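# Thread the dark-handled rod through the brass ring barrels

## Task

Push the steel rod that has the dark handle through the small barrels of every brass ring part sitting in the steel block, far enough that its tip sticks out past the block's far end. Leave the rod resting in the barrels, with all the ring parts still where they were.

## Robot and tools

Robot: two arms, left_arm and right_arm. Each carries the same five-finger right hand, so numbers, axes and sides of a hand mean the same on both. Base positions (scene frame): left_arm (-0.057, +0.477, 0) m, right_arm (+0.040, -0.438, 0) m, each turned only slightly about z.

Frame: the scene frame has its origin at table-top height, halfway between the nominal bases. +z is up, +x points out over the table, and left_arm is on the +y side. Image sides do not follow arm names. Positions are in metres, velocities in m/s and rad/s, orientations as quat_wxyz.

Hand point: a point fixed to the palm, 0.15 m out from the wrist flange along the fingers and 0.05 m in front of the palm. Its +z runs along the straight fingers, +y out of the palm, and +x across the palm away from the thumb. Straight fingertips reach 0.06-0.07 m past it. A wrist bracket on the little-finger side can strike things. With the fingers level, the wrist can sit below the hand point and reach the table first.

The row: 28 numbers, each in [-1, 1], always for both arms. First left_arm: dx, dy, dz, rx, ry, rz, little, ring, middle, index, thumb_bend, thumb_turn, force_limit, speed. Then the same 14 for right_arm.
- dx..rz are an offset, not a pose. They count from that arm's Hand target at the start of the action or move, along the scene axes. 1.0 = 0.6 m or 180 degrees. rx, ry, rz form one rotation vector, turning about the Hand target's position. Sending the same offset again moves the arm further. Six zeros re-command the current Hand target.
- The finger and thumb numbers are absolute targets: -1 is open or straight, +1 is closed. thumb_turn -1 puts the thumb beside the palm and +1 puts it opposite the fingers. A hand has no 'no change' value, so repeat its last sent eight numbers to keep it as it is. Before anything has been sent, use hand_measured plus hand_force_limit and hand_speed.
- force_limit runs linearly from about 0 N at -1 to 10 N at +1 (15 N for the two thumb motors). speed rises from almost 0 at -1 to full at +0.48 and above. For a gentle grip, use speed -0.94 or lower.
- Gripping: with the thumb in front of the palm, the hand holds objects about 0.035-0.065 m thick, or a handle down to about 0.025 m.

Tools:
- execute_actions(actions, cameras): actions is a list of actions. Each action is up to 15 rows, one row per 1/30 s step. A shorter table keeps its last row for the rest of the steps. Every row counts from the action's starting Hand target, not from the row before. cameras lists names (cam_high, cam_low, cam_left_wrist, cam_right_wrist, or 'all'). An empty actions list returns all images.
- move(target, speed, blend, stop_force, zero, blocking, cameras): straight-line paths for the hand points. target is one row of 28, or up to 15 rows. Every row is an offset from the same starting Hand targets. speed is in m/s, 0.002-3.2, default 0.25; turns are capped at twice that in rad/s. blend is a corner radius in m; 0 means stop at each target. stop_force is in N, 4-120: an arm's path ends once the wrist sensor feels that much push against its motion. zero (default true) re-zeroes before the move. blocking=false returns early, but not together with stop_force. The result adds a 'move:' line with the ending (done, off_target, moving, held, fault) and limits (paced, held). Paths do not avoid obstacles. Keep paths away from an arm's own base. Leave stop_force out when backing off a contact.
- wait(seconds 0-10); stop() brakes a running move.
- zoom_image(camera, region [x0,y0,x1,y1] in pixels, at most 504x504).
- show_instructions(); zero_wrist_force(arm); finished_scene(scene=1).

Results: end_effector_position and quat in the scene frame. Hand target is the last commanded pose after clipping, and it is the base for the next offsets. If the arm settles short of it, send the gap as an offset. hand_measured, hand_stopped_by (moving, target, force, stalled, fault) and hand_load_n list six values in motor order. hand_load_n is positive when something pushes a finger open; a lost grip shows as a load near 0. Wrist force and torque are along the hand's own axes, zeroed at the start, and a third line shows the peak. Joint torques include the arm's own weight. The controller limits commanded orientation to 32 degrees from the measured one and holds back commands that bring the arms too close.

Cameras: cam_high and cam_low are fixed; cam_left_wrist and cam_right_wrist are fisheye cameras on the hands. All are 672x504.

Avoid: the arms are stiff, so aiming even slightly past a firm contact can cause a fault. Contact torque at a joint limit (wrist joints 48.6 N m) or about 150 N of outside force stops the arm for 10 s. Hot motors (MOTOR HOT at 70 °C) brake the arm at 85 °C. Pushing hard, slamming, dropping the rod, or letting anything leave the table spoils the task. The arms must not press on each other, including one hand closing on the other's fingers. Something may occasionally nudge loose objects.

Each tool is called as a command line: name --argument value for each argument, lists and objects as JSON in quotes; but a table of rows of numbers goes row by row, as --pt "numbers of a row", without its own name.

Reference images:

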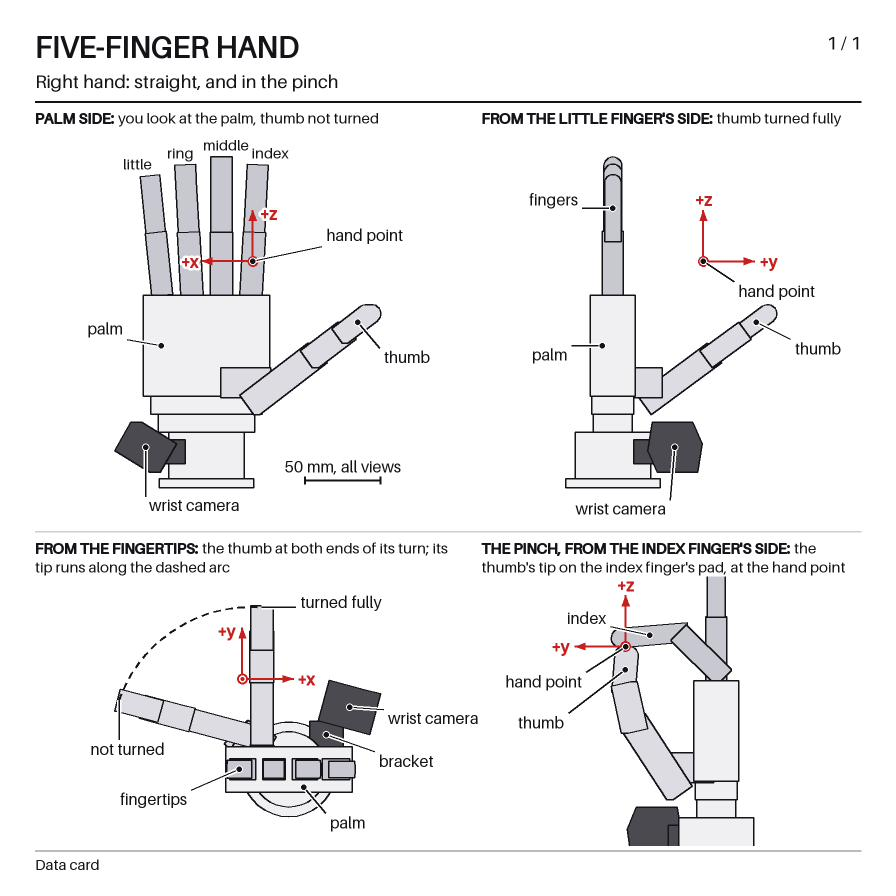

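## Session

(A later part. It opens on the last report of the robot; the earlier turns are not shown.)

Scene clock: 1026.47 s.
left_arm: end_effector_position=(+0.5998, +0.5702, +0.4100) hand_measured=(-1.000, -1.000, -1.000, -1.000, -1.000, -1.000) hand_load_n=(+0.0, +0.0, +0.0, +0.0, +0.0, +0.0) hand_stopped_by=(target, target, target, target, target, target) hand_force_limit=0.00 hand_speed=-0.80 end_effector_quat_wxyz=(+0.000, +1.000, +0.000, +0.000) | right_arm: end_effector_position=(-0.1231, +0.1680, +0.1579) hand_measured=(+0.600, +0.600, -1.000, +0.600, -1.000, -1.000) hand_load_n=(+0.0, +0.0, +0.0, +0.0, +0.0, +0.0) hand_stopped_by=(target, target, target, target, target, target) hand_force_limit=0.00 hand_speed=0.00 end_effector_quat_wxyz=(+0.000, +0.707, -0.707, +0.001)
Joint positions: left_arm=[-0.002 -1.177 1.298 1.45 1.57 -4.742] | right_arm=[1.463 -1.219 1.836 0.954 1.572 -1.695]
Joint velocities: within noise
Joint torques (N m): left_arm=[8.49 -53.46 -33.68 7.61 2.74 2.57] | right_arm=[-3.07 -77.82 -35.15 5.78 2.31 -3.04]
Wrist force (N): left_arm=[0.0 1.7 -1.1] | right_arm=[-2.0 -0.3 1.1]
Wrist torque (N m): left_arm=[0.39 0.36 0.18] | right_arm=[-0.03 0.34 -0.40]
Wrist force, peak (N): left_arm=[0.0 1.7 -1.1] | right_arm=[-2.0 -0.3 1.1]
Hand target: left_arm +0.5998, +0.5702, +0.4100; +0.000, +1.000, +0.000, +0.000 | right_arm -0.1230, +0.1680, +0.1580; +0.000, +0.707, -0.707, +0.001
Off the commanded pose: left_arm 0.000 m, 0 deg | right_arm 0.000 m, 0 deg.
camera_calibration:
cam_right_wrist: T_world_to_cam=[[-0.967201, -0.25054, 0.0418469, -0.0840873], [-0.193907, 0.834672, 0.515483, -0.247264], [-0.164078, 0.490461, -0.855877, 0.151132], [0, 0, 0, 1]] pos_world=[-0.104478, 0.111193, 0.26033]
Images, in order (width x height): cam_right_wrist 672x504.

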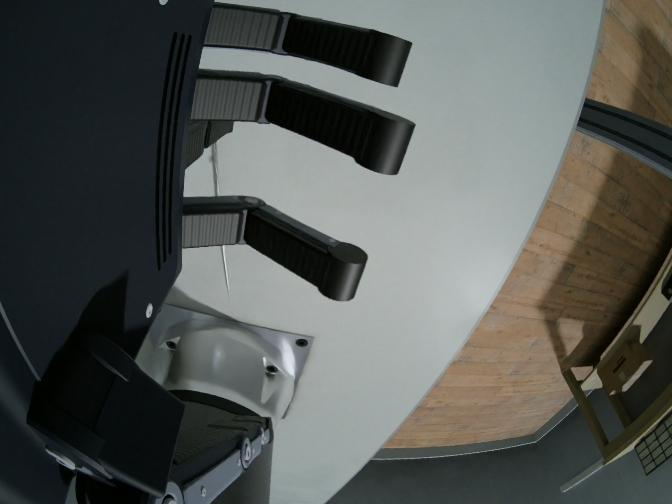

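move --target '[0,0,0,0,0,0, -1,-1,-1,-1,-1,-1, 0, -0.8, 0.1557,-0.0042,-0.08, 0.0307,-0.3768,0.0456, -1,-1,-0.25,-0.25,-0.28,1, 0, 0]' --speed 0.2 --cameras '["all"]'

Scene clock: 1040.70 s.
left_arm: end_effector_position=(+0.5998, +0.5702, +0.4100) hand_measured=(-1.000, -1.000, -1.000, -1.000, -1.000, -1.000) hand_load_n=(+0.0, +0.0, +0.0, +0.0, -0.5, +0.0) hand_stopped_by=(target, target, target, target, target, target) hand_force_limit=0.00 hand_speed=-0.80 end_effector_quat_wxyz=(+0.000, +1.000, +0.000, +0.000) | right_arm: end_effector_position=(-0.0296, +0.1655, +0.1100) hand_measured=(-1.000, -1.000, -0.250, -0.250, -0.280, +1.000) hand_load_n=(+0.0, +0.0, +0.0, +0.0, +0.0, +0.0) hand_stopped_by=(target, target, target, target, target, target) hand_force_limit=0.00 hand_speed=0.00 end_effector_quat_wxyz=(-0.426, +0.631, -0.537, +0.362)
Joint positions: left_arm=[-0.002 -1.177 1.298 1.45 1.57 -4.742] | right_arm=[1.789 -0.991 1.866 0.791 2.756 -1.467]
Joint torques (N m): left_arm=[6.71 -54.18 -33.41 7.64 2.92 3.09] | right_arm=[13.49 -63.99 -13.38 5.57 3.64 2.3]
Wrist force (N): left_arm=[-0.1 1.2 -1.3] | right_arm=[-2.0 2.2 -0.5]
Wrist torque (N m): left_arm=[0.32 0.39 0.16] | right_arm=[0.16 0.26 -0.30]
Wrist force, peak (N): left_arm=[-0.2 2.0 -1.2] | right_arm=[-2.3 2.8 -0.6]
Hand target: left_arm +0.5998, +0.5702, +0.4100; +0.000, +1.000, +0.000, +0.000 | right_arm -0.0296, +0.1655, +0.1100; -0.427, +0.631, -0.537, +0.362
Off the commanded pose: left_arm 0.000 m, 0 deg | right_arm 0.000 m, 0 deg.
move: done
camera_calibration:
cam_left_wrist: T_world_to_cam=[[0.251858, -0.966326, 0.0527517, 0.368275], [-0.841004, -0.191573, 0.505976, 0.405482], [-0.478832, -0.171798, -0.860933, 0.855856], [0, 0, 0, 1]] pos_world=[0.658071, 0.580588, 0.512243]
cam_right_wrist: T_world_to_cam=[[-0.355629, -0.312316, -0.880901, 0.137517], [-0.678546, 0.734433, 0.0135489, -0.144803], [0.642731, 0.60255, -0.473106, 0.0898638], [0, 0, 0, 1]] pos_world=[-0.107108, 0.0951492, 0.165616]

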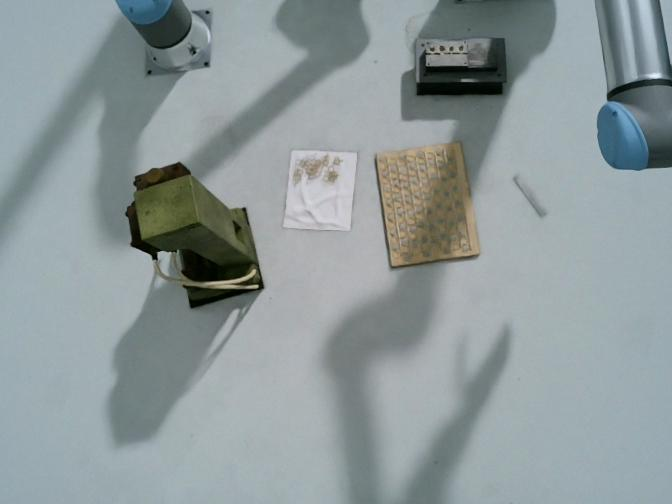

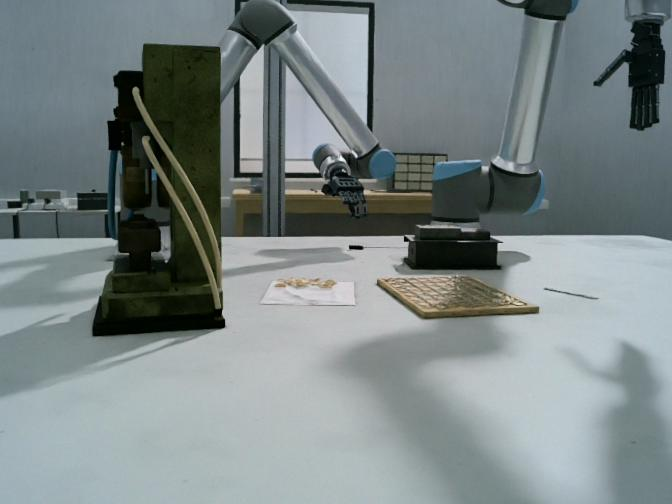

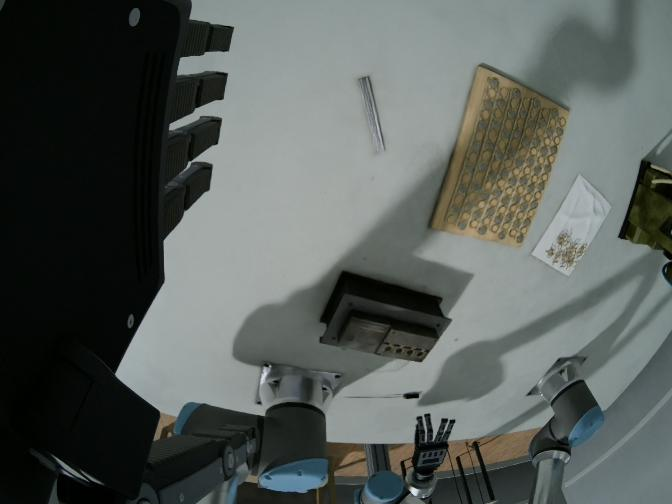

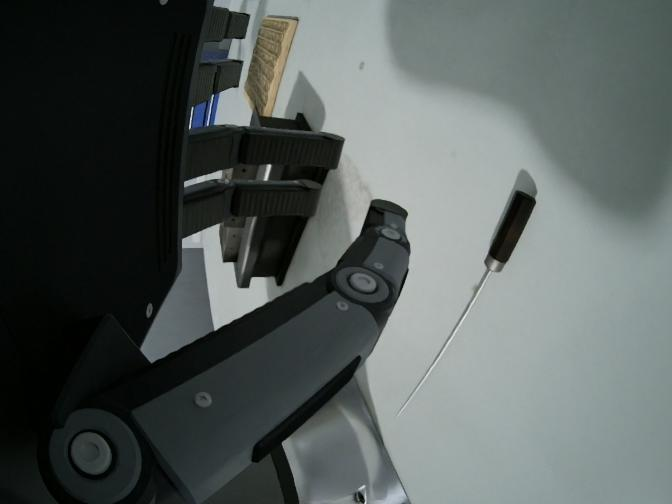

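zoom_image --camera "cam_right_wrist" --region '[180, 100, 460, 310]'

zoom_image --camera "cam_right_wrist" --region '[380, 150, 560, 430]'

Scaled by 1.800 from the camera's 672x504 image, which has a finer 960x720 frame.

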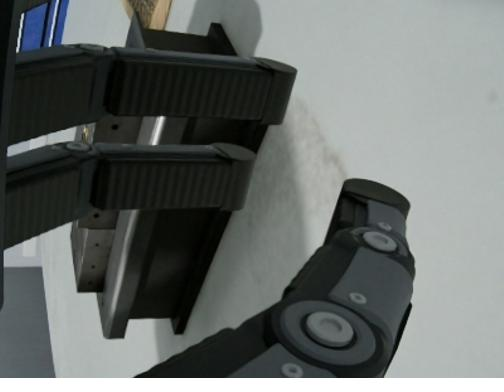

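Scaled by 1.800 from the camera's 672x504 image, which has a finer 960x720 frame.

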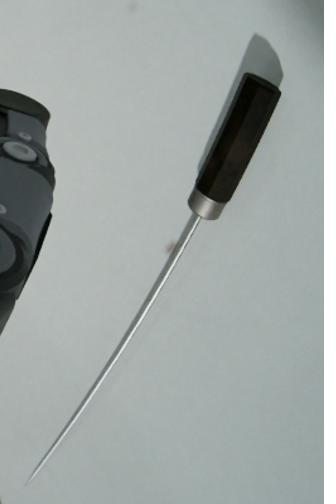

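move --target '[0,0,0,0,0,0, -1,-1,-1,-1,-1,-1, 0, -0.8, -0.0043,-0.0038,-0.125, 0,0,0, -1,-1,-0.25,-0.25,-0.28,1, 0, 0]' --speed 0.08 --cameras '["cam_right_wrist","cam_low"]'

zoom_image --camera "cam_right_wrist" --region '[220, 80, 480, 330]'

zoom_image --camera "cam_low" --region '[310, 200, 430, 280]'

Scene clock: 1136.97 s.
left_arm: end_effector_position=(+0.5998, +0.5702, +0.4100) hand_measured=(-1.000, -1.000, -1.000, -1.000, -1.000, -1.000) hand_load_n=(+0.0, +0.0, +0.0, +0.0, +0.0, +0.0) hand_stopped_by=(target, target, target, target, target, target) hand_force_limit=0.00 hand_speed=-0.80 end_effector_quat_wxyz=(+0.000, +1.000, +0.000, +0.000) | right_arm: end_effector_position=(-0.0322, +0.1632, +0.0350) hand_measured=(-1.000, -1.000, -0.250, -0.250, -0.280, +1.000) hand_load_n=(+0.0, +0.0, +0.0, +0.5, +0.0, +0.0) hand_stopped_by=(target, target, target, target, target, target) hand_force_limit=0.00 hand_speed=0.00 end_effector_quat_wxyz=(-0.426, +0.631, -0.537, +0.362)
Joint positions: left_arm=[-0.002 -1.177 1.298 1.45 1.57 -4.742] | right_arm=[1.794 -0.886 1.876 0.69 2.756 -1.453]
Joint torques (N m): left_arm=[8.93 -53.65 -35.02 7.69 2.38 2.93] | right_arm=[13.59 -64.17 -23.98 1.15 -0.17 2.26]
Wrist force (N): left_arm=[0.0 1.4 -1.5] | right_arm=[-2.1 2.7 -0.3]
Wrist torque (N m): left_arm=[0.36 0.38 0.18] | right_arm=[0.23 0.27 -0.31]
Wrist force, peak (N): left_arm=[-0.4 1.9 -1.7] | right_arm=[-2.0 3.8 0.1]
Hand target: left_arm +0.5998, +0.5702, +0.4100; +0.000, +1.000, +0.000, +0.000 | right_arm -0.0322, +0.1632, +0.0350; -0.427, +0.631, -0.537, +0.362
Off the commanded pose: left_arm 0.000 m, 0 deg | right_arm 0.000 m, 0 deg.
move: done
camera_calibration:
cam_right_wrist: T_world_to_cam=[[-0.355506, -0.312442, -0.880906, 0.0698892], [-0.678517, 0.734464, 0.0133266, -0.14377], [0.64283, 0.602447, -0.473104, 0.0575656], [0, 0, 0, 1]] pos_world=[-0.109709, 0.0927499, 0.0907163]
Images, in order (width x height): cam_low 672x504, cam_right_wrist 672x504.

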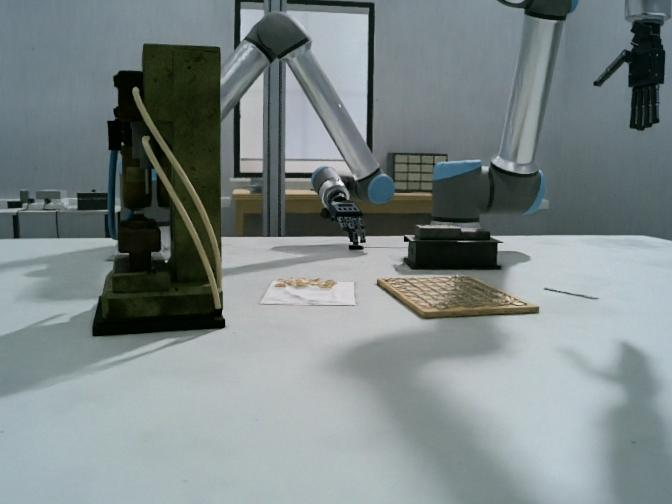

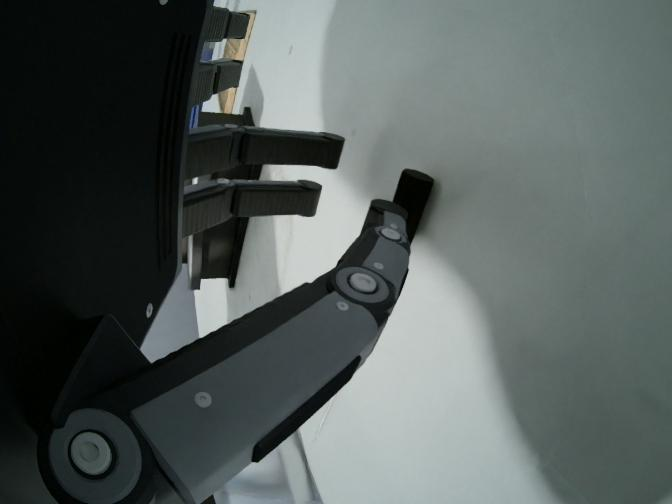

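Scaled by 1.938 from the camera's 672x504 image, which has a finer 960x720 frame.

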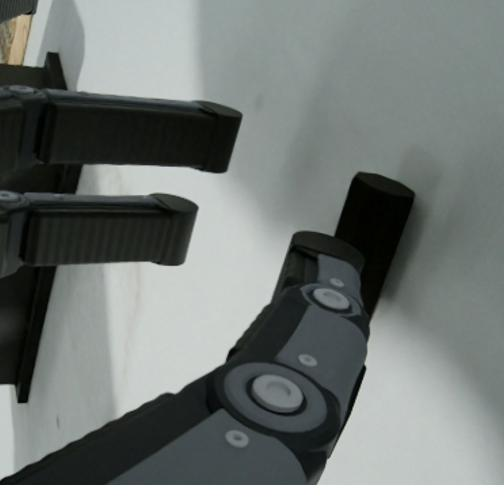

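Scaled by 4.200 from the camera's 672x504 image, which has a finer 960x720 frame.

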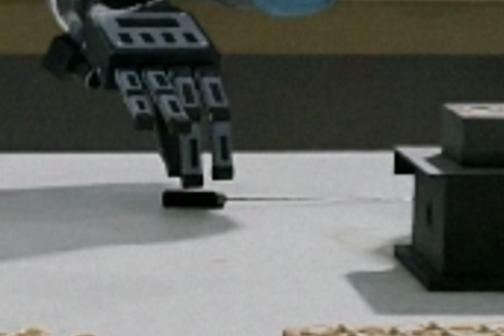

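move --target '[0,0,0,0,0,0, -1,-1,-1,-1,-1,-1, 0, -0.8, 0,0,-0.02, 0,0,0, -1,-1,-0.25,-0.25,-0.28,1, 0, 0]' --speed 0.04

move --target '[0,0,0,0,0,0, -1,-1,-1,-1,-1,-1, 0, -0.8, 0,0,-0.03, 0,0,0, -1,-1,-0.25,-0.25,-0.28,1, 0, 0]' --speed 0.006 --stop_force 4 --cameras '["cam_right_wrist","cam_low"]'

zoom_image --camera "cam_right_wrist" --region '[220, 80, 480, 330]'

zoom_image --camera "cam_low" --region '[310, 200, 430, 280]'

Scene clock: 1167.53 s.
left_arm: end_effector_position=(+0.5998, +0.5702, +0.4100) hand_measured=(-1.000, -1.000, -1.000, -1.000, -1.000, -1.000) hand_load_n=(+0.0, +0.0, +0.0, +0.0, +0.0, +0.0) hand_stopped_by=(target, target, target, target, target, target) hand_force_limit=0.00 hand_speed=-0.80 end_effector_quat_wxyz=(+0.000, +1.000, +0.000, +0.000) | right_arm: end_effector_position=(-0.0322, +0.1632, +0.0231) hand_measured=(-1.000, -1.000, -0.250, -0.250, -0.280, +1.000) hand_load_n=(+0.0, +0.0, +0.0, +0.0, +0.0, +0.0) hand_stopped_by=(target, target, target, target, target, target) hand_force_limit=0.00 hand_speed=0.00 end_effector_quat_wxyz=(-0.427, +0.631, -0.537, +0.362)
Joint positions: left_arm=[-0.002 -1.177 1.298 1.45 1.57 -4.742] | right_arm=[1.794 -0.869 1.876 0.673 2.756 -1.453]
Joint torques (N m): left_arm=[8.11 -55.08 -34.98 7.51 2.65 2.75] | right_arm=[10.72 -64.85 -24.23 0.8 3.24 2.25]
Wrist force (N): left_arm=[0.1 1.6 -1.1] | right_arm=[-2.2 2.8 0.2]
Wrist torque (N m): left_arm=[0.37 0.35 0.19] | right_arm=[0.20 0.25 -0.33]
Wrist force, peak (N): left_arm=[-0.1 2.0 -1.4] | right_arm=[-2.1 3.1 -0.4]
Hand target: left_arm +0.5998, +0.5702, +0.4100; +0.000, +1.000, +0.000, +0.000 | right_arm -0.0322, +0.1632, +0.0230; -0.427, +0.631, -0.537, +0.362
Off the commanded pose: left_arm 0.000 m, 0 deg | right_arm 0.000 m, 0 deg.
move: done

Scene clock: 1169.90 s.
left_arm: end_effector_position=(+0.5998, +0.5702, +0.4100) hand_measured=(-1.000, -1.000, -1.000, -1.000, -1.000, -1.000) hand_load_n=(+0.0, +0.0, +0.0, +0.0, +0.0, +0.0) hand_stopped_by=(target, target, target, target, target, target) hand_force_limit=0.00 hand_speed=-0.80 end_effector_quat_wxyz=(+0.000, +1.000, +0.000, +0.000) | right_arm: end_effector_position=(-0.0322, +0.1633, +0.0152) hand_measured=(-1.000, -1.000, -0.250, -0.250, -0.280, +1.000) hand_load_n=(+0.0, +0.0, +0.0, +0.0, +0.0, +0.0) hand_stopped_by=(target, target, target, target, target, target) hand_force_limit=0.00 hand_speed=0.00 end_effector_quat_wxyz=(-0.427, +0.631, -0.537, +0.362)
Joint positions: left_arm=[-0.002 -1.177 1.298 1.45 1.57 -4.742] | right_arm=[1.794 -0.858 1.875 0.662 2.756 -1.453]
Joint torques (N m): left_arm=[9.41 -52.87 -35.48 7.63 2.91 2.88] | right_arm=[7.47 -90.44 -12.5 5.18 -2.11 1.44]
Wrist force (N): left_arm=[0.1 1.3 -0.8] | right_arm=[-1.5 -1.0 -3.2]
Wrist torque (N m): left_arm=[0.32 0.33 0.18] | right_arm=[0.41 0.43 -0.43]
Wrist force, peak (N): left_arm=[-0.3 1.9 -1.5] | right_arm=[-1.3 -5.4 -6.0]
Hand target: left_arm +0.5998, +0.5702, +0.4100; +0.000, +1.000, +0.000, +0.000 | right_arm -0.0322, +0.1632, +0.0152; -0.427, +0.631, -0.537, +0.362 (not the last commanded pose)
Off the commanded pose: left_arm 0.000 m, 0 deg | right_arm 0.010 m, 0 deg.
move: contact (right_arm)
camera_calibration:
cam_right_wrist: T_world_to_cam=[[-0.355512, -0.312327, -0.880944, 0.0524693], [-0.678578, 0.734405, 0.0134718, -0.14359], [0.642762, 0.602579, -0.473028, 0.0481129], [0, 0, 0, 1]] pos_world=[-0.109709, 0.0928491, 0.0709157]
Images, in order (width x height): cam_low 672x504, cam_right_wrist 672x504.

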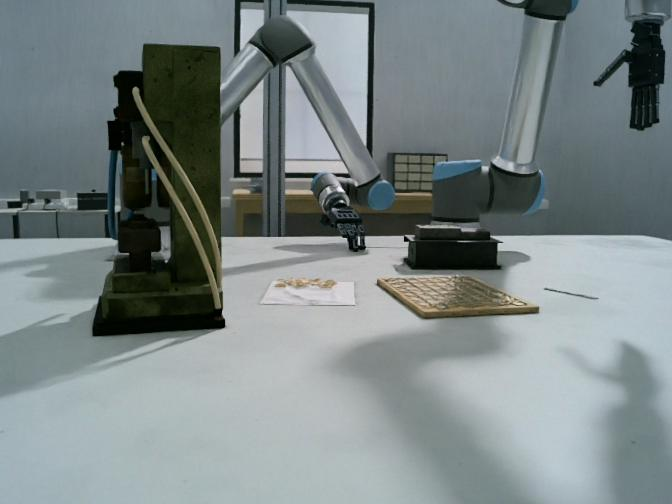

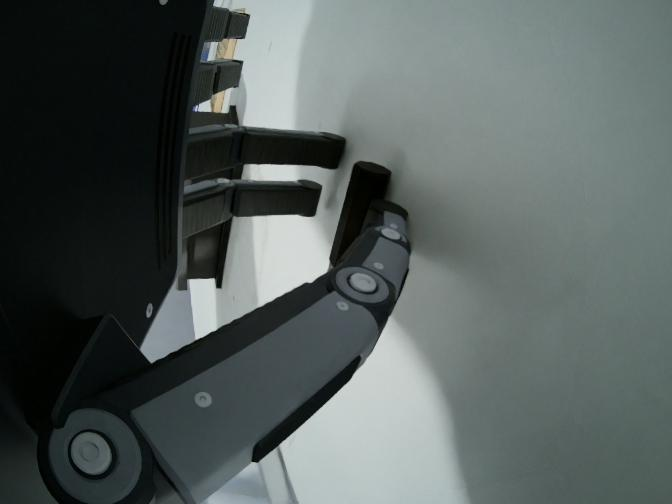

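Scaled by 1.938 from the camera's 672x504 image, which has a finer 960x720 frame.

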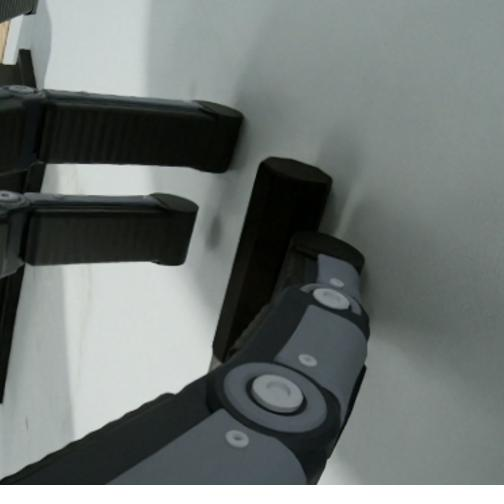

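Scaled by 4.200 from the camera's 672x504 image, which has a finer 960x720 frame.

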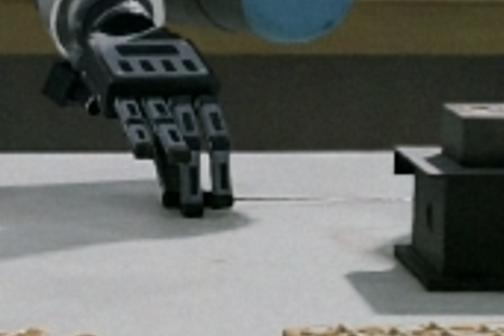

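move --pt "0 0 0 0 0 0 -1 -1 -1 -1 -1 -1 0 -0.8 0 0 0.005 0 0 0 -1 -1 -0.25 -0.25 -0.28 1 0 0" --pt "0 0 0 0 0 0 -1 -1 -1 -1 -1 -1 0 -0.8 0 0 0.005 0 0 0 -1 -1 0.0 0.0 -0.28 1 -0.6 -0.85" --speed 0.02 --cameras '["cam_right_wrist","cam_low"]'

zoom_image --camera "cam_right_wrist" --region '[220, 80, 480, 330]'

zoom_image --camera "cam_low" --region '[310, 200, 430, 280]'

Scene clock: 1211.67 s.
left_arm: end_effector_position=(+0.5998, +0.5702, +0.4100) hand_measured=(-1.000, -1.000, -1.000, -1.000, -1.000, -1.000) hand_load_n=(+0.0, +0.0, +0.0, +0.0, +0.0, +0.0) hand_stopped_by=(target, target, target, target, target, target) hand_force_limit=0.00 hand_speed=-0.80 end_effector_quat_wxyz=(+0.000, +1.000, +0.000, +0.000) | right_arm: end_effector_position=(-0.0322, +0.1632, +0.0182) hand_measured=(-1.000, -1.000, -0.070, +0.000, -0.280, +1.000) hand_load_n=(+0.0, +0.0, +1.0, +0.0, +0.0, +0.0) hand_stopped_by=(target, target, force, target, target, target) hand_force_limit=-0.60 hand_speed=-0.85 end_effector_quat_wxyz=(-0.427, +0.631, -0.537, +0.362)
Joint positions: left_arm=[-0.002 -1.177 1.298 1.45 1.57 -4.742] | right_arm=[1.794 -0.862 1.876 0.666 2.756 -1.453]
Joint torques (N m): left_arm=[6.68 -54.08 -36.16 7.27 2.17 2.76] | right_arm=[8.96 -89.13 -9.87 5.06 3.04 -0.07]
Wrist force (N): left_arm=[-0.3 1.7 -1.6] | right_arm=[-2.1 0.2 -0.6]
Wrist torque (N m): left_arm=[0.41 0.43 0.16] | right_arm=[0.23 0.26 -0.38]
Wrist force, peak (N): left_arm=[-0.2 1.6 -1.7] | right_arm=[-0.7 -1.7 -3.7]
Hand target: left_arm +0.5998, +0.5702, +0.4100; +0.000, +1.000, +0.000, +0.000 | right_arm -0.0322, +0.1632, +0.0182; -0.427, +0.631, -0.537, +0.362
Off the commanded pose: left_arm 0.000 m, 0 deg | right_arm 0.000 m, 0 deg.
move: done
camera_calibration:
cam_right_wrist: T_world_to_cam=[[-0.355452, -0.312392, -0.880946, 0.055125], [-0.678609, 0.734378, 0.0133937, -0.143626], [0.642763, 0.602578, -0.473028, 0.049532], [0, 0, 0, 1]] pos_world=[-0.109709, 0.0928492, 0.0739158]
Images, in order (width x height): cam_low 672x504, cam_right_wrist 672x504.

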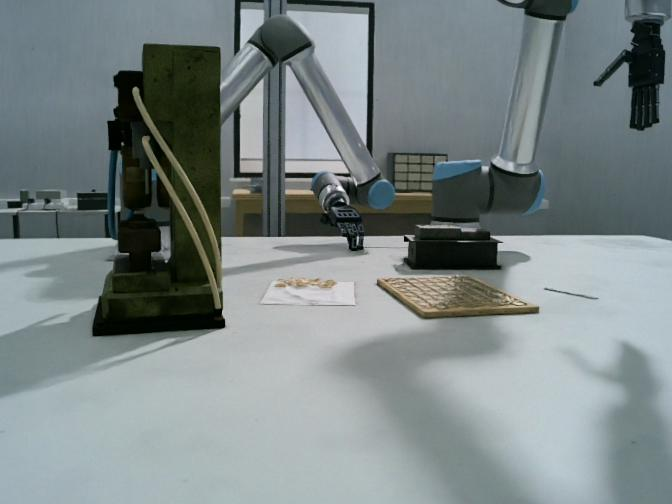

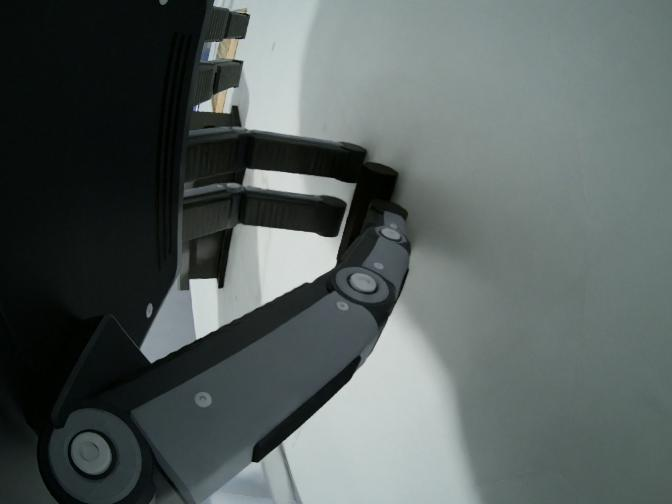

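Scaled by 1.938 from the camera's 672x504 image, which has a finer 960x720 frame.

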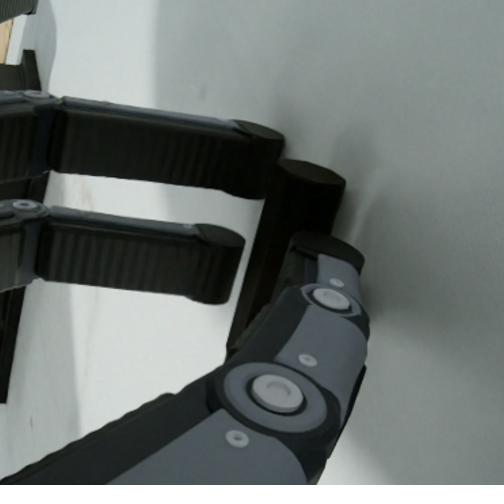

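Scaled by 4.200 from the camera's 672x504 image, which has a finer 960x720 frame.

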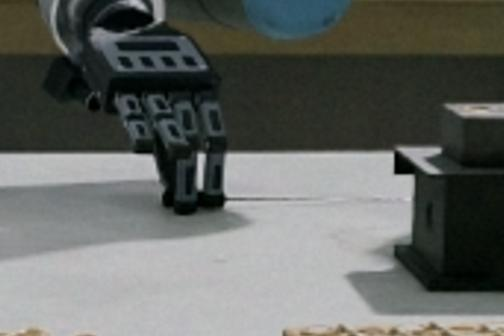

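move --pt "0 0 0 0 0 0 -1 -1 -1 -1 -1 -1 0 -0.8 0 0 0.0033 0 0 0 -1 -1 0.0 0.0 -0.28 1 -0.6 -0.85" --pt "0 0 0 0 0 0 -1 -1 -1 -1 -1 -1 0 -0.8 0 0 0.0033 0 0 0 -1 -1 0.12 0.15 -0.28 1 -0.6 -0.85" --speed 0.02 --cameras '["cam_right_wrist","cam_low"]'

zoom_image --camera "cam_right_wrist" --region '[220, 80, 480, 330]'

zoom_image --camera "cam_low" --region '[310, 200, 430, 280]'

Scene clock: 1232.00 s.
left_arm: end_effector_position=(+0.5998, +0.5702, +0.4100) hand_measured=(-1.000, -1.000, -1.000, -1.000, -1.000, -1.000) hand_load_n=(+0.0, +0.0, +0.0, +0.0, +0.0, +0.0) hand_stopped_by=(target, target, target, target, target, target) hand_force_limit=0.00 hand_speed=-0.80 end_effector_quat_wxyz=(+0.000, +1.000, +0.000, +0.000) | right_arm: end_effector_position=(-0.0322, +0.1632, +0.0202) hand_measured=(-1.000, -1.000, +0.120, +0.150, -0.280, +1.000) hand_load_n=(+0.0, +0.0, +1.5, +0.0, +1.5, +0.0) hand_stopped_by=(target, target, target, target, target, target) hand_force_limit=-0.60 hand_speed=-0.85 end_effector_quat_wxyz=(-0.427, +0.631, -0.537, +0.362)
Joint positions: left_arm=[-0.002 -1.177 1.298 1.45 1.57 -4.742] | right_arm=[1.794 -0.865 1.876 0.669 2.756 -1.453]
Joint torques (N m): left_arm=[6.72 -56.16 -37.48 7.72 2.49 2.79] | right_arm=[9.68 -93.23 -11.26 5.42 -0.67 -0.52]
Wrist force (N): left_arm=[0.1 1.6 -1.1] | right_arm=[-1.9 2.3 -0.1]
Wrist torque (N m): left_arm=[0.37 0.34 0.18] | right_arm=[0.14 0.22 -0.33]
Wrist force, peak (N): left_arm=[0.4 1.7 -1.7] | right_arm=[-2.1 3.0 -0.1]
Hand target: left_arm +0.5998, +0.5702, +0.4100; +0.000, +1.000, +0.000, +0.000 | right_arm -0.0322, +0.1632, +0.0202; -0.427, +0.631, -0.537, +0.362
Off the commanded pose: left_arm 0.000 m, 0 deg | right_arm 0.000 m, 0 deg.
move: done
camera_calibration:
cam_right_wrist: T_world_to_cam=[[-0.355512, -0.312327, -0.880944, 0.0567859], [-0.678578, 0.734405, 0.0134718, -0.143656], [0.642762, 0.602579, -0.473028, 0.0504307], [0, 0, 0, 1]] pos_world=[-0.109709, 0.0928491, 0.0758157]
Images, in order (width x height): cam_low 672x504, cam_right_wrist 672x504.

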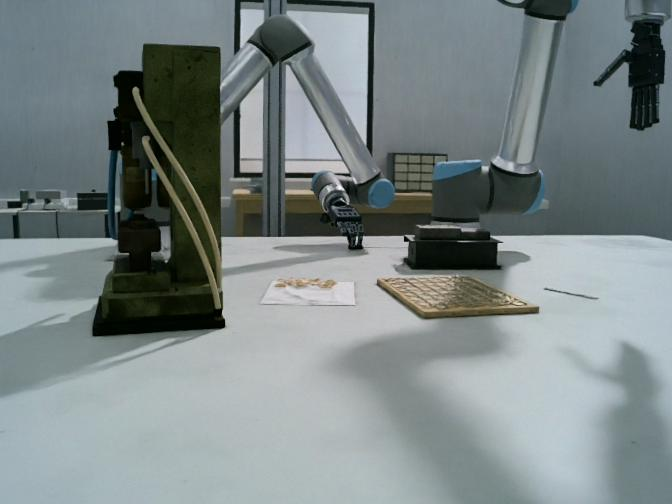

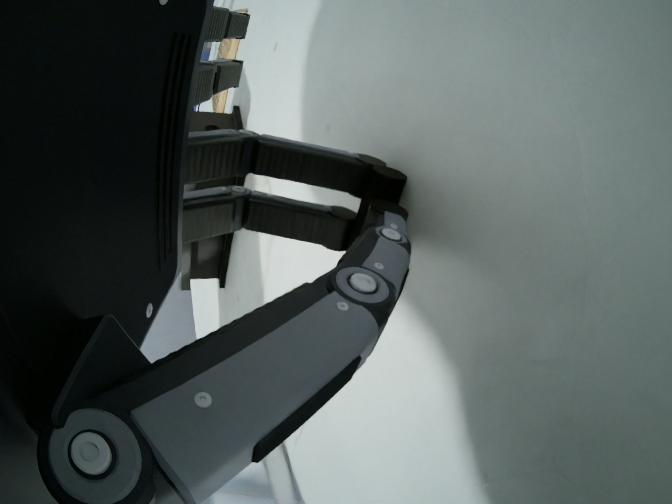

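Scaled by 1.938 from the camera's 672x504 image, which has a finer 960x720 frame.

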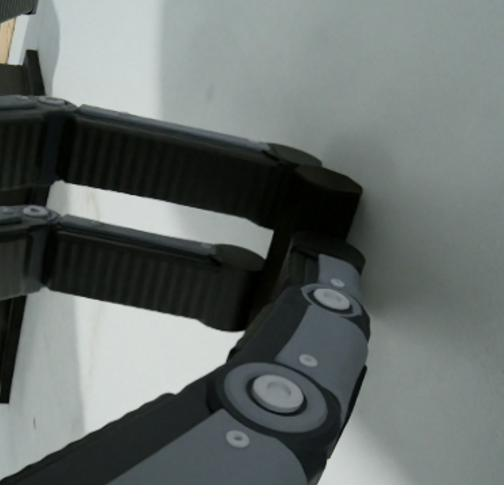

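Scaled by 4.200 from the camera's 672x504 image, which has a finer 960x720 frame.

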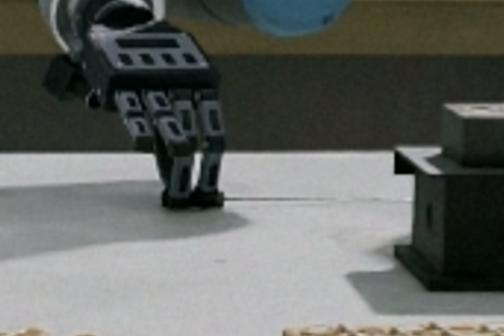

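move --pt "0 0 0 0 0 0 -1 -1 -1 -1 -1 -1 0 -0.8 0 0 0 0 0 0 -1 -1 -0.12 -0.12 -0.28 1 -0.6 -0.5" --pt "0 0 0 0 0 0 -1 -1 -1 -1 -1 -1 0 -0.8 -0.003 0.0029 0.0163 -0.0548 -0.009 0 -1 -1 -0.12 -0.12 -0.28 1 -0.6 -0.5" --speed 0.04 --cameras '["cam_right_wrist"]'

zoom_image --camera "cam_right_wrist" --region '[220, 80, 480, 330]'

Scene clock: 1293.90 s.
left_arm: end_effector_position=(+0.5998, +0.5702, +0.4100) hand_measured=(-1.000, -1.000, -1.000, -1.000, -1.000, -1.000) hand_load_n=(+0.0, +0.0, +0.0, +0.0, +0.0, +0.0) hand_stopped_by=(target, target, target, target, target, target) hand_force_limit=0.00 hand_speed=-0.80 end_effector_quat_wxyz=(+0.000, +1.000, +0.000, +0.000) | right_arm: end_effector_position=(-0.0340, +0.1650, +0.0300) hand_measured=(-1.000, -1.000, -0.120, -0.120, -0.280, +1.000) hand_load_n=(+0.0, +0.0, -0.5, +0.0, +0.0, +0.0) hand_stopped_by=(target, target, target, target, target, target) hand_force_limit=-0.60 hand_speed=-0.50 end_effector_quat_wxyz=(-0.378, +0.661, -0.498, +0.416)
Joint positions: left_arm=[-0.002 -1.177 1.298 1.45 1.57 -4.742] | right_arm=[1.795 -0.831 1.821 0.861 2.749 -1.456]
Joint torques (N m): left_arm=[5.92 -55.27 -37.57 8.1 2.75 2.69] | right_arm=[14.97 -69.03 -24.06 4.97 -1.91 2.1]
Wrist force (N): left_arm=[0.1 1.4 -1.0] | right_arm=[-2.6 2.3 -0.3]
Wrist torque (N m): left_arm=[0.34 0.34 0.18] | right_arm=[0.12 0.32 -0.12]
Wrist force, peak (N): left_arm=[-0.2 1.7 -1.7] | right_arm=[-2.6 2.8 -0.4]
Hand target: left_arm +0.5998, +0.5702, +0.4100; +0.000, +1.000, +0.000, +0.000 | right_arm -0.0340, +0.1650, +0.0300; -0.378, +0.661, -0.498, +0.416
Off the commanded pose: left_arm 0.000 m, 0 deg | right_arm 0.000 m, 0 deg.
move: done
camera_calibration:
cam_right_wrist: T_world_to_cam=[[-0.331293, -0.459505, -0.824075, 0.088773], [-0.676944, 0.724165, -0.131652, -0.140216], [0.657261, 0.514237, -0.55097, 0.0725857], [0, 0, 0, 1]] pos_world=[-0.113216, 0.105005, 0.0946884]
Images, in order (width x height): cam_right_wrist 672x504.

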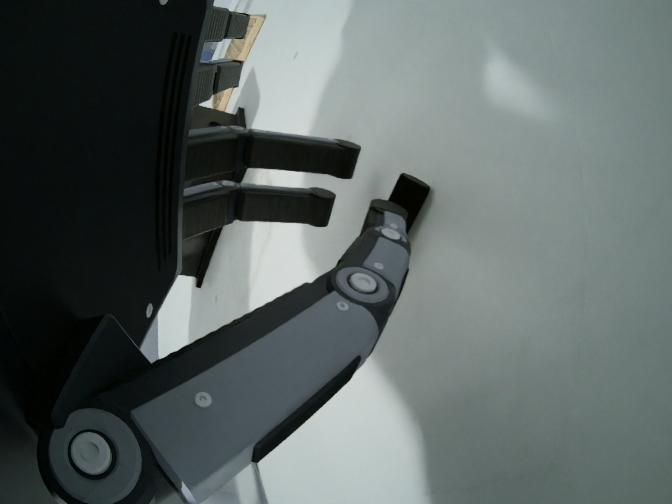

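Scaled by 1.938 from the camera's 672x504 image, which has a finer 960x720 frame.

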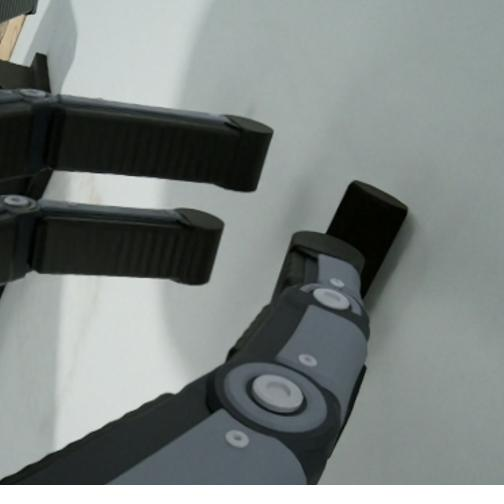

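move --target '[0,0,0,0,0,0, -1,-1,-1,-1,-1,-1, 0, -0.8, -0.003,0.003,-0.0125, 0,0,0, -1,-1,-0.12,-0.12,-0.28,1, -0.6, -0.5]' --speed 0.03

move --target '[0,0,0,0,0,0, -1,-1,-1,-1,-1,-1, 0, -0.8, 0,0,-0.02, 0,0,0, -1,-1,-0.12,-0.12,-0.28,1, -0.6, -0.5]' --speed 0.005 --stop_force 4 --cameras '["cam_right_wrist","cam_low"]'

zoom_image --camera "cam_right_wrist" --region '[220, 80, 480, 330]'

Scene clock: 1315.97 s.
left_arm: end_effector_position=(+0.5998, +0.5702, +0.4100) hand_measured=(-1.000, -1.000, -1.000, -1.000, -1.000, -1.000) hand_load_n=(+0.0, +0.0, +0.0, +0.0, +0.0, +0.0) hand_stopped_by=(target, target, target, target, target, target) hand_force_limit=0.00 hand_speed=-0.80 end_effector_quat_wxyz=(+0.000, +1.000, +0.000, +0.000) | right_arm: end_effector_position=(-0.0358, +0.1668, +0.0225) hand_measured=(-1.000, -1.000, -0.120, -0.120, -0.280, +1.000) hand_load_n=(+0.0, +0.0, +0.0, +0.0, +0.0, +0.0) hand_stopped_by=(target, target, target, target, target, target) hand_force_limit=-0.60 hand_speed=-0.50 end_effector_quat_wxyz=(-0.378, +0.661, -0.498, +0.416)
Joint positions: left_arm=[-0.002 -1.177 1.298 1.45 1.57 -4.742] | right_arm=[1.797 -0.818 1.815 0.859 2.748 -1.45]
Joint torques (N m): left_arm=[4.73 -54.74 -38.55 7.43 2.9 2.41] | right_arm=[14.16 -71.76 -24.85 1.29 -1.18 2.16]
Wrist force (N): left_arm=[-0.2 1.9 -1.6] | right_arm=[-2.1 3.0 -0.4]
Wrist torque (N m): left_arm=[0.45 0.41 0.18] | right_arm=[0.23 0.24 -0.32]
Wrist force, peak (N): left_arm=[-0.2 1.9 -1.6] | right_arm=[-2.8 2.9 -0.1]
Hand target: left_arm +0.5998, +0.5702, +0.4100; +0.000, +1.000, +0.000, +0.000 | right_arm -0.0358, +0.1668, +0.0225; -0.378, +0.661, -0.498, +0.416
Off the commanded pose: left_arm 0.000 m, 0 deg | right_arm 0.000 m, 0 deg.
move: done

Scene clock: 1318.73 s.
left_arm: end_effector_position=(+0.5998, +0.5702, +0.4100) hand_measured=(-1.000, -1.000, -1.000, -1.000, -1.000, -1.000) hand_load_n=(+0.0, +0.0, +0.0, +0.0, +0.0, +0.0) hand_stopped_by=(target, target, target, target, target, target) hand_force_limit=0.00 hand_speed=-0.80 end_effector_quat_wxyz=(+0.000, +1.000, +0.000, +0.000) | right_arm: end_effector_position=(-0.0358, +0.1668, +0.0145) hand_measured=(-1.000, -1.000, -0.120, -0.120, -0.280, +1.000) hand_load_n=(+0.0, +0.0, +0.5, -0.5, +0.0, +0.0) hand_stopped_by=(target, target, target, target, target, target) hand_force_limit=-0.60 hand_speed=-0.50 end_effector_quat_wxyz=(-0.378, +0.661, -0.498, +0.416)
Joint positions: left_arm=[-0.002 -1.177 1.298 1.45 1.57 -4.742] | right_arm=[1.797 -0.806 1.814 0.848 2.748 -1.45]
Joint torques (N m): left_arm=[7.58 -53.93 -38.31 7.22 2.22 2.68] | right_arm=[11.26 -90.29 -13.07 4.6 -1.7 2.24]
Wrist force (N): left_arm=[0.0 1.4 -1.4] | right_arm=[-0.8 -2.0 -2.4]
Wrist torque (N m): left_arm=[0.37 0.37 0.18] | right_arm=[0.30 0.34 -0.41]
Wrist force, peak (N): left_arm=[0.0 1.8 -1.5] | right_arm=[-1.1 -3.6 -3.9]
Hand target: left_arm +0.5998, +0.5702, +0.4100; +0.000, +1.000, +0.000, +0.000 | right_arm -0.0358, +0.1668, +0.0145; -0.378, +0.661, -0.498, +0.416 (not the last commanded pose)
Off the commanded pose: left_arm 0.000 m, 0 deg | right_arm 0.004 m, 0 deg.
move: contact (right_arm)
camera_calibration:
cam_right_wrist: T_world_to_cam=[[-0.331293, -0.459505, -0.824075, 0.0762306], [-0.676944, 0.724165, -0.131652, -0.144779], [0.657261, 0.514237, -0.55097, 0.0643031], [0, 0, 0, 1]] pos_world=[-0.115016, 0.106805, 0.0791884]
Images, in order (width x height): cam_low 672x504, cam_right_wrist 672x504.

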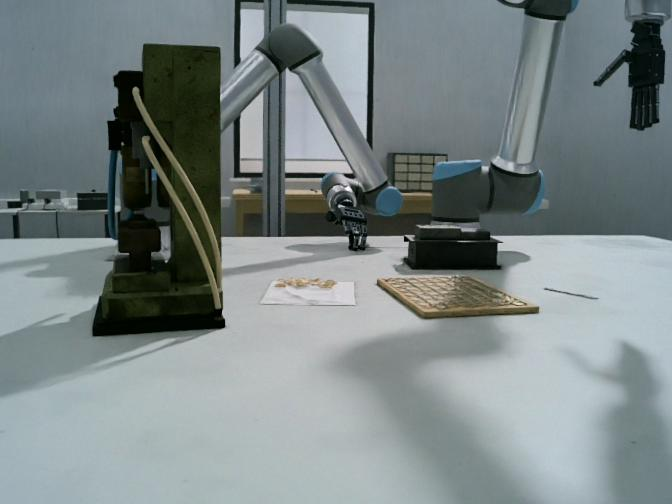

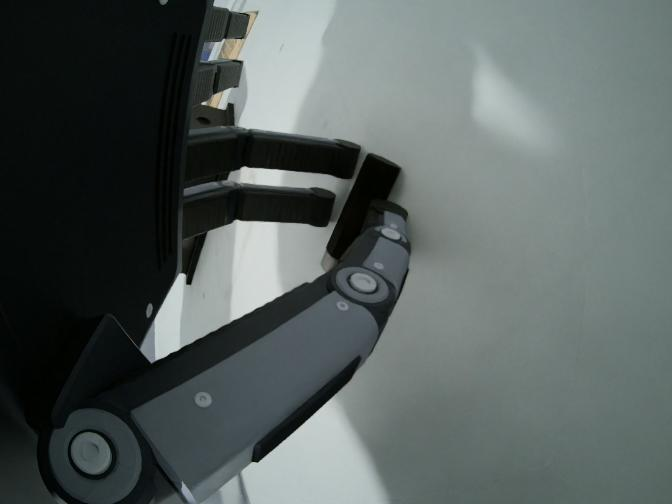

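Scaled by 1.938 from the camera's 672x504 image, which has a finer 960x720 frame.

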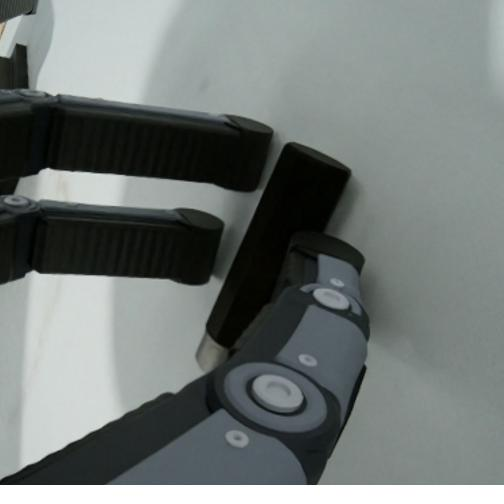

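move --pt "0 0 0 0 0 0 -1 -1 -1 -1 -1 -1 0 -0.8 0 0 0.0033 0 0 0 -1 -1 -0.12 -0.12 -0.28 1 -0.6 -0.5" --pt "0 0 0 0 0 0 -1 -1 -1 -1 -1 -1 0 -0.8 0 0 0.0033 0 0 0 -1 -1 0.08 0.10 -0.28 1 -0.6 -0.85" --speed 0.02 --cameras '["cam_right_wrist","cam_low"]'

zoom_image --camera "cam_right_wrist" --region '[220, 80, 480, 330]'

zoom_image --camera "cam_low" --region '[310, 200, 430, 280]'

Scene clock: 1334.57 s.
left_arm: end_effector_position=(+0.5998, +0.5702, +0.4100) hand_measured=(-1.000, -1.000, -1.000, -1.000, -1.000, -1.000) hand_load_n=(+0.0, +0.0, +0.0, +0.0, +0.0, +0.0) hand_stopped_by=(target, target, target, target, target, target) hand_force_limit=0.00 hand_speed=-0.80 end_effector_quat_wxyz=(+0.000, +1.000, +0.000, +0.000) | right_arm: end_effector_position=(-0.0358, +0.1668, +0.0165) hand_measured=(-1.000, -1.000, +0.080, +0.100, -0.280, +1.000) hand_load_n=(+0.0, +0.0, +0.0, +0.0, +0.0, +0.0) hand_stopped_by=(target, target, target, target, target, target) hand_force_limit=-0.60 hand_speed=-0.85 end_effector_quat_wxyz=(-0.378, +0.661, -0.498, +0.416)
Joint positions: left_arm=[-0.002 -1.177 1.298 1.45 1.57 -4.742] | right_arm=[1.797 -0.809 1.814 0.851 2.748 -1.45]
Joint torques (N m): left_arm=[5.4 -57.28 -39.11 7.54 2.43 2.53] | right_arm=[5.89 -100.45 -11.43 5.19 -0.31 1.17]
Wrist force (N): left_arm=[0.2 1.5 -1.2] | right_arm=[-2.0 3.2 -0.2]
Wrist torque (N m): left_arm=[0.36 0.34 0.19] | right_arm=[0.25 0.23 -0.30]
Wrist force, peak (N): left_arm=[0.1 1.8 -1.7] | right_arm=[-0.9 -2.3 -3.3]
Hand target: left_arm +0.5998, +0.5702, +0.4100; +0.000, +1.000, +0.000, +0.000 | right_arm -0.0358, +0.1668, +0.0165; -0.378, +0.661, -0.498, +0.416
Off the commanded pose: left_arm 0.000 m, 0 deg | right_arm 0.000 m, 0 deg.
move: done
camera_calibration:
cam_right_wrist: T_world_to_cam=[[-0.331323, -0.459529, -0.82405, 0.0777936], [-0.676896, 0.724202, -0.131691, -0.144525], [0.657295, 0.514164, -0.550998, 0.0653639], [0, 0, 0, 1]] pos_world=[-0.115017, 0.106806, 0.0810886]
Images, in order (width x height): cam_low 672x504, cam_right_wrist 672x504.

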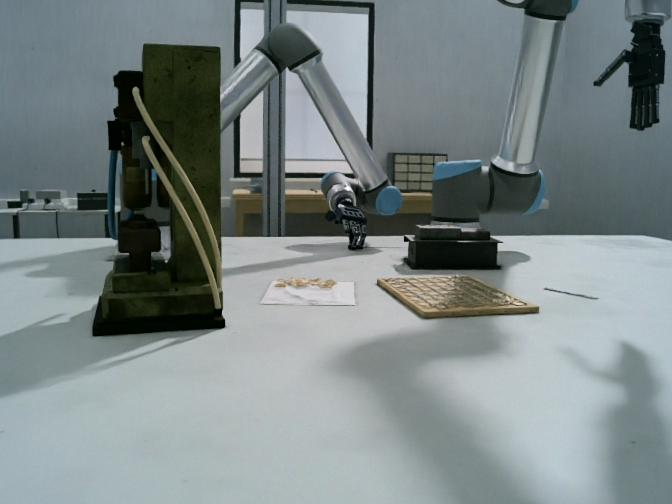

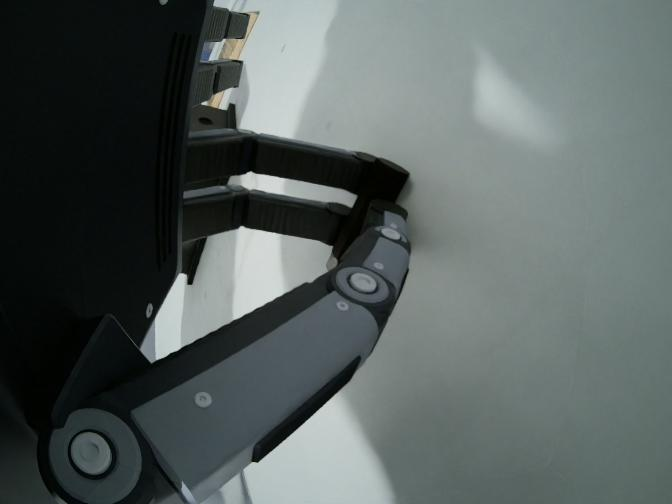

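Scaled by 1.938 from the camera's 672x504 image, which has a finer 960x720 frame.

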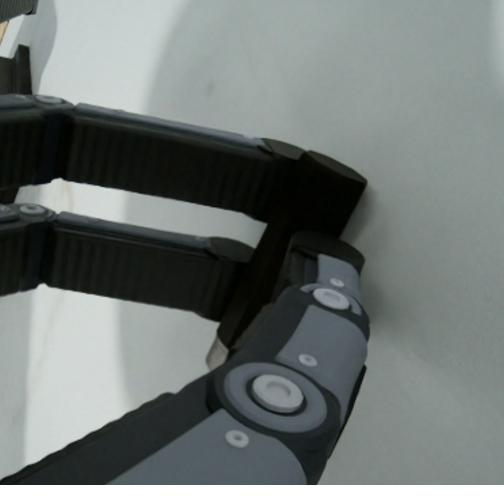

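Scaled by 4.200 from the camera's 672x504 image, which has a finer 960x720 frame.

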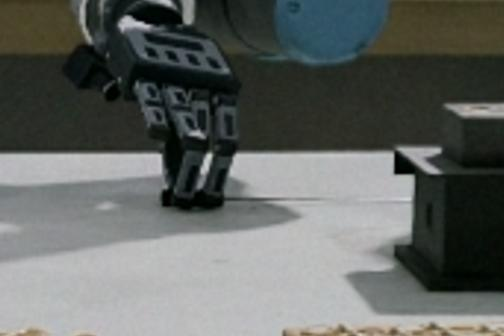

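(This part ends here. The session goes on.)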